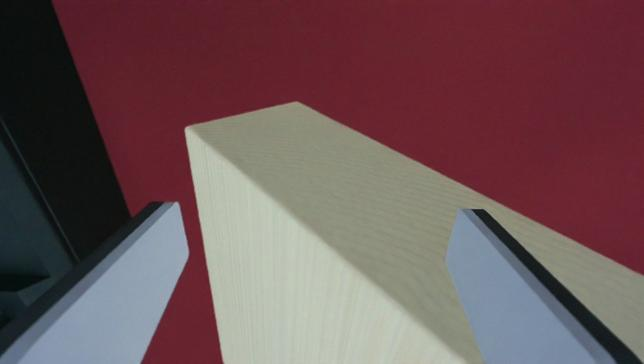

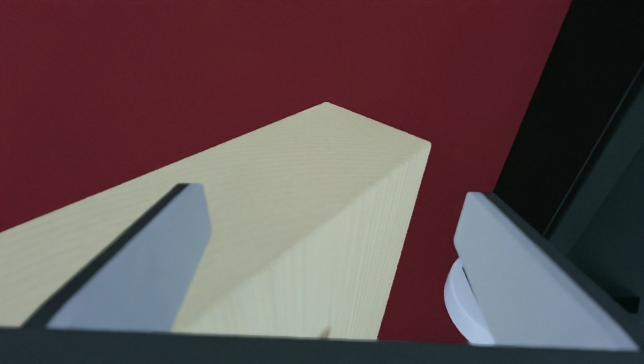

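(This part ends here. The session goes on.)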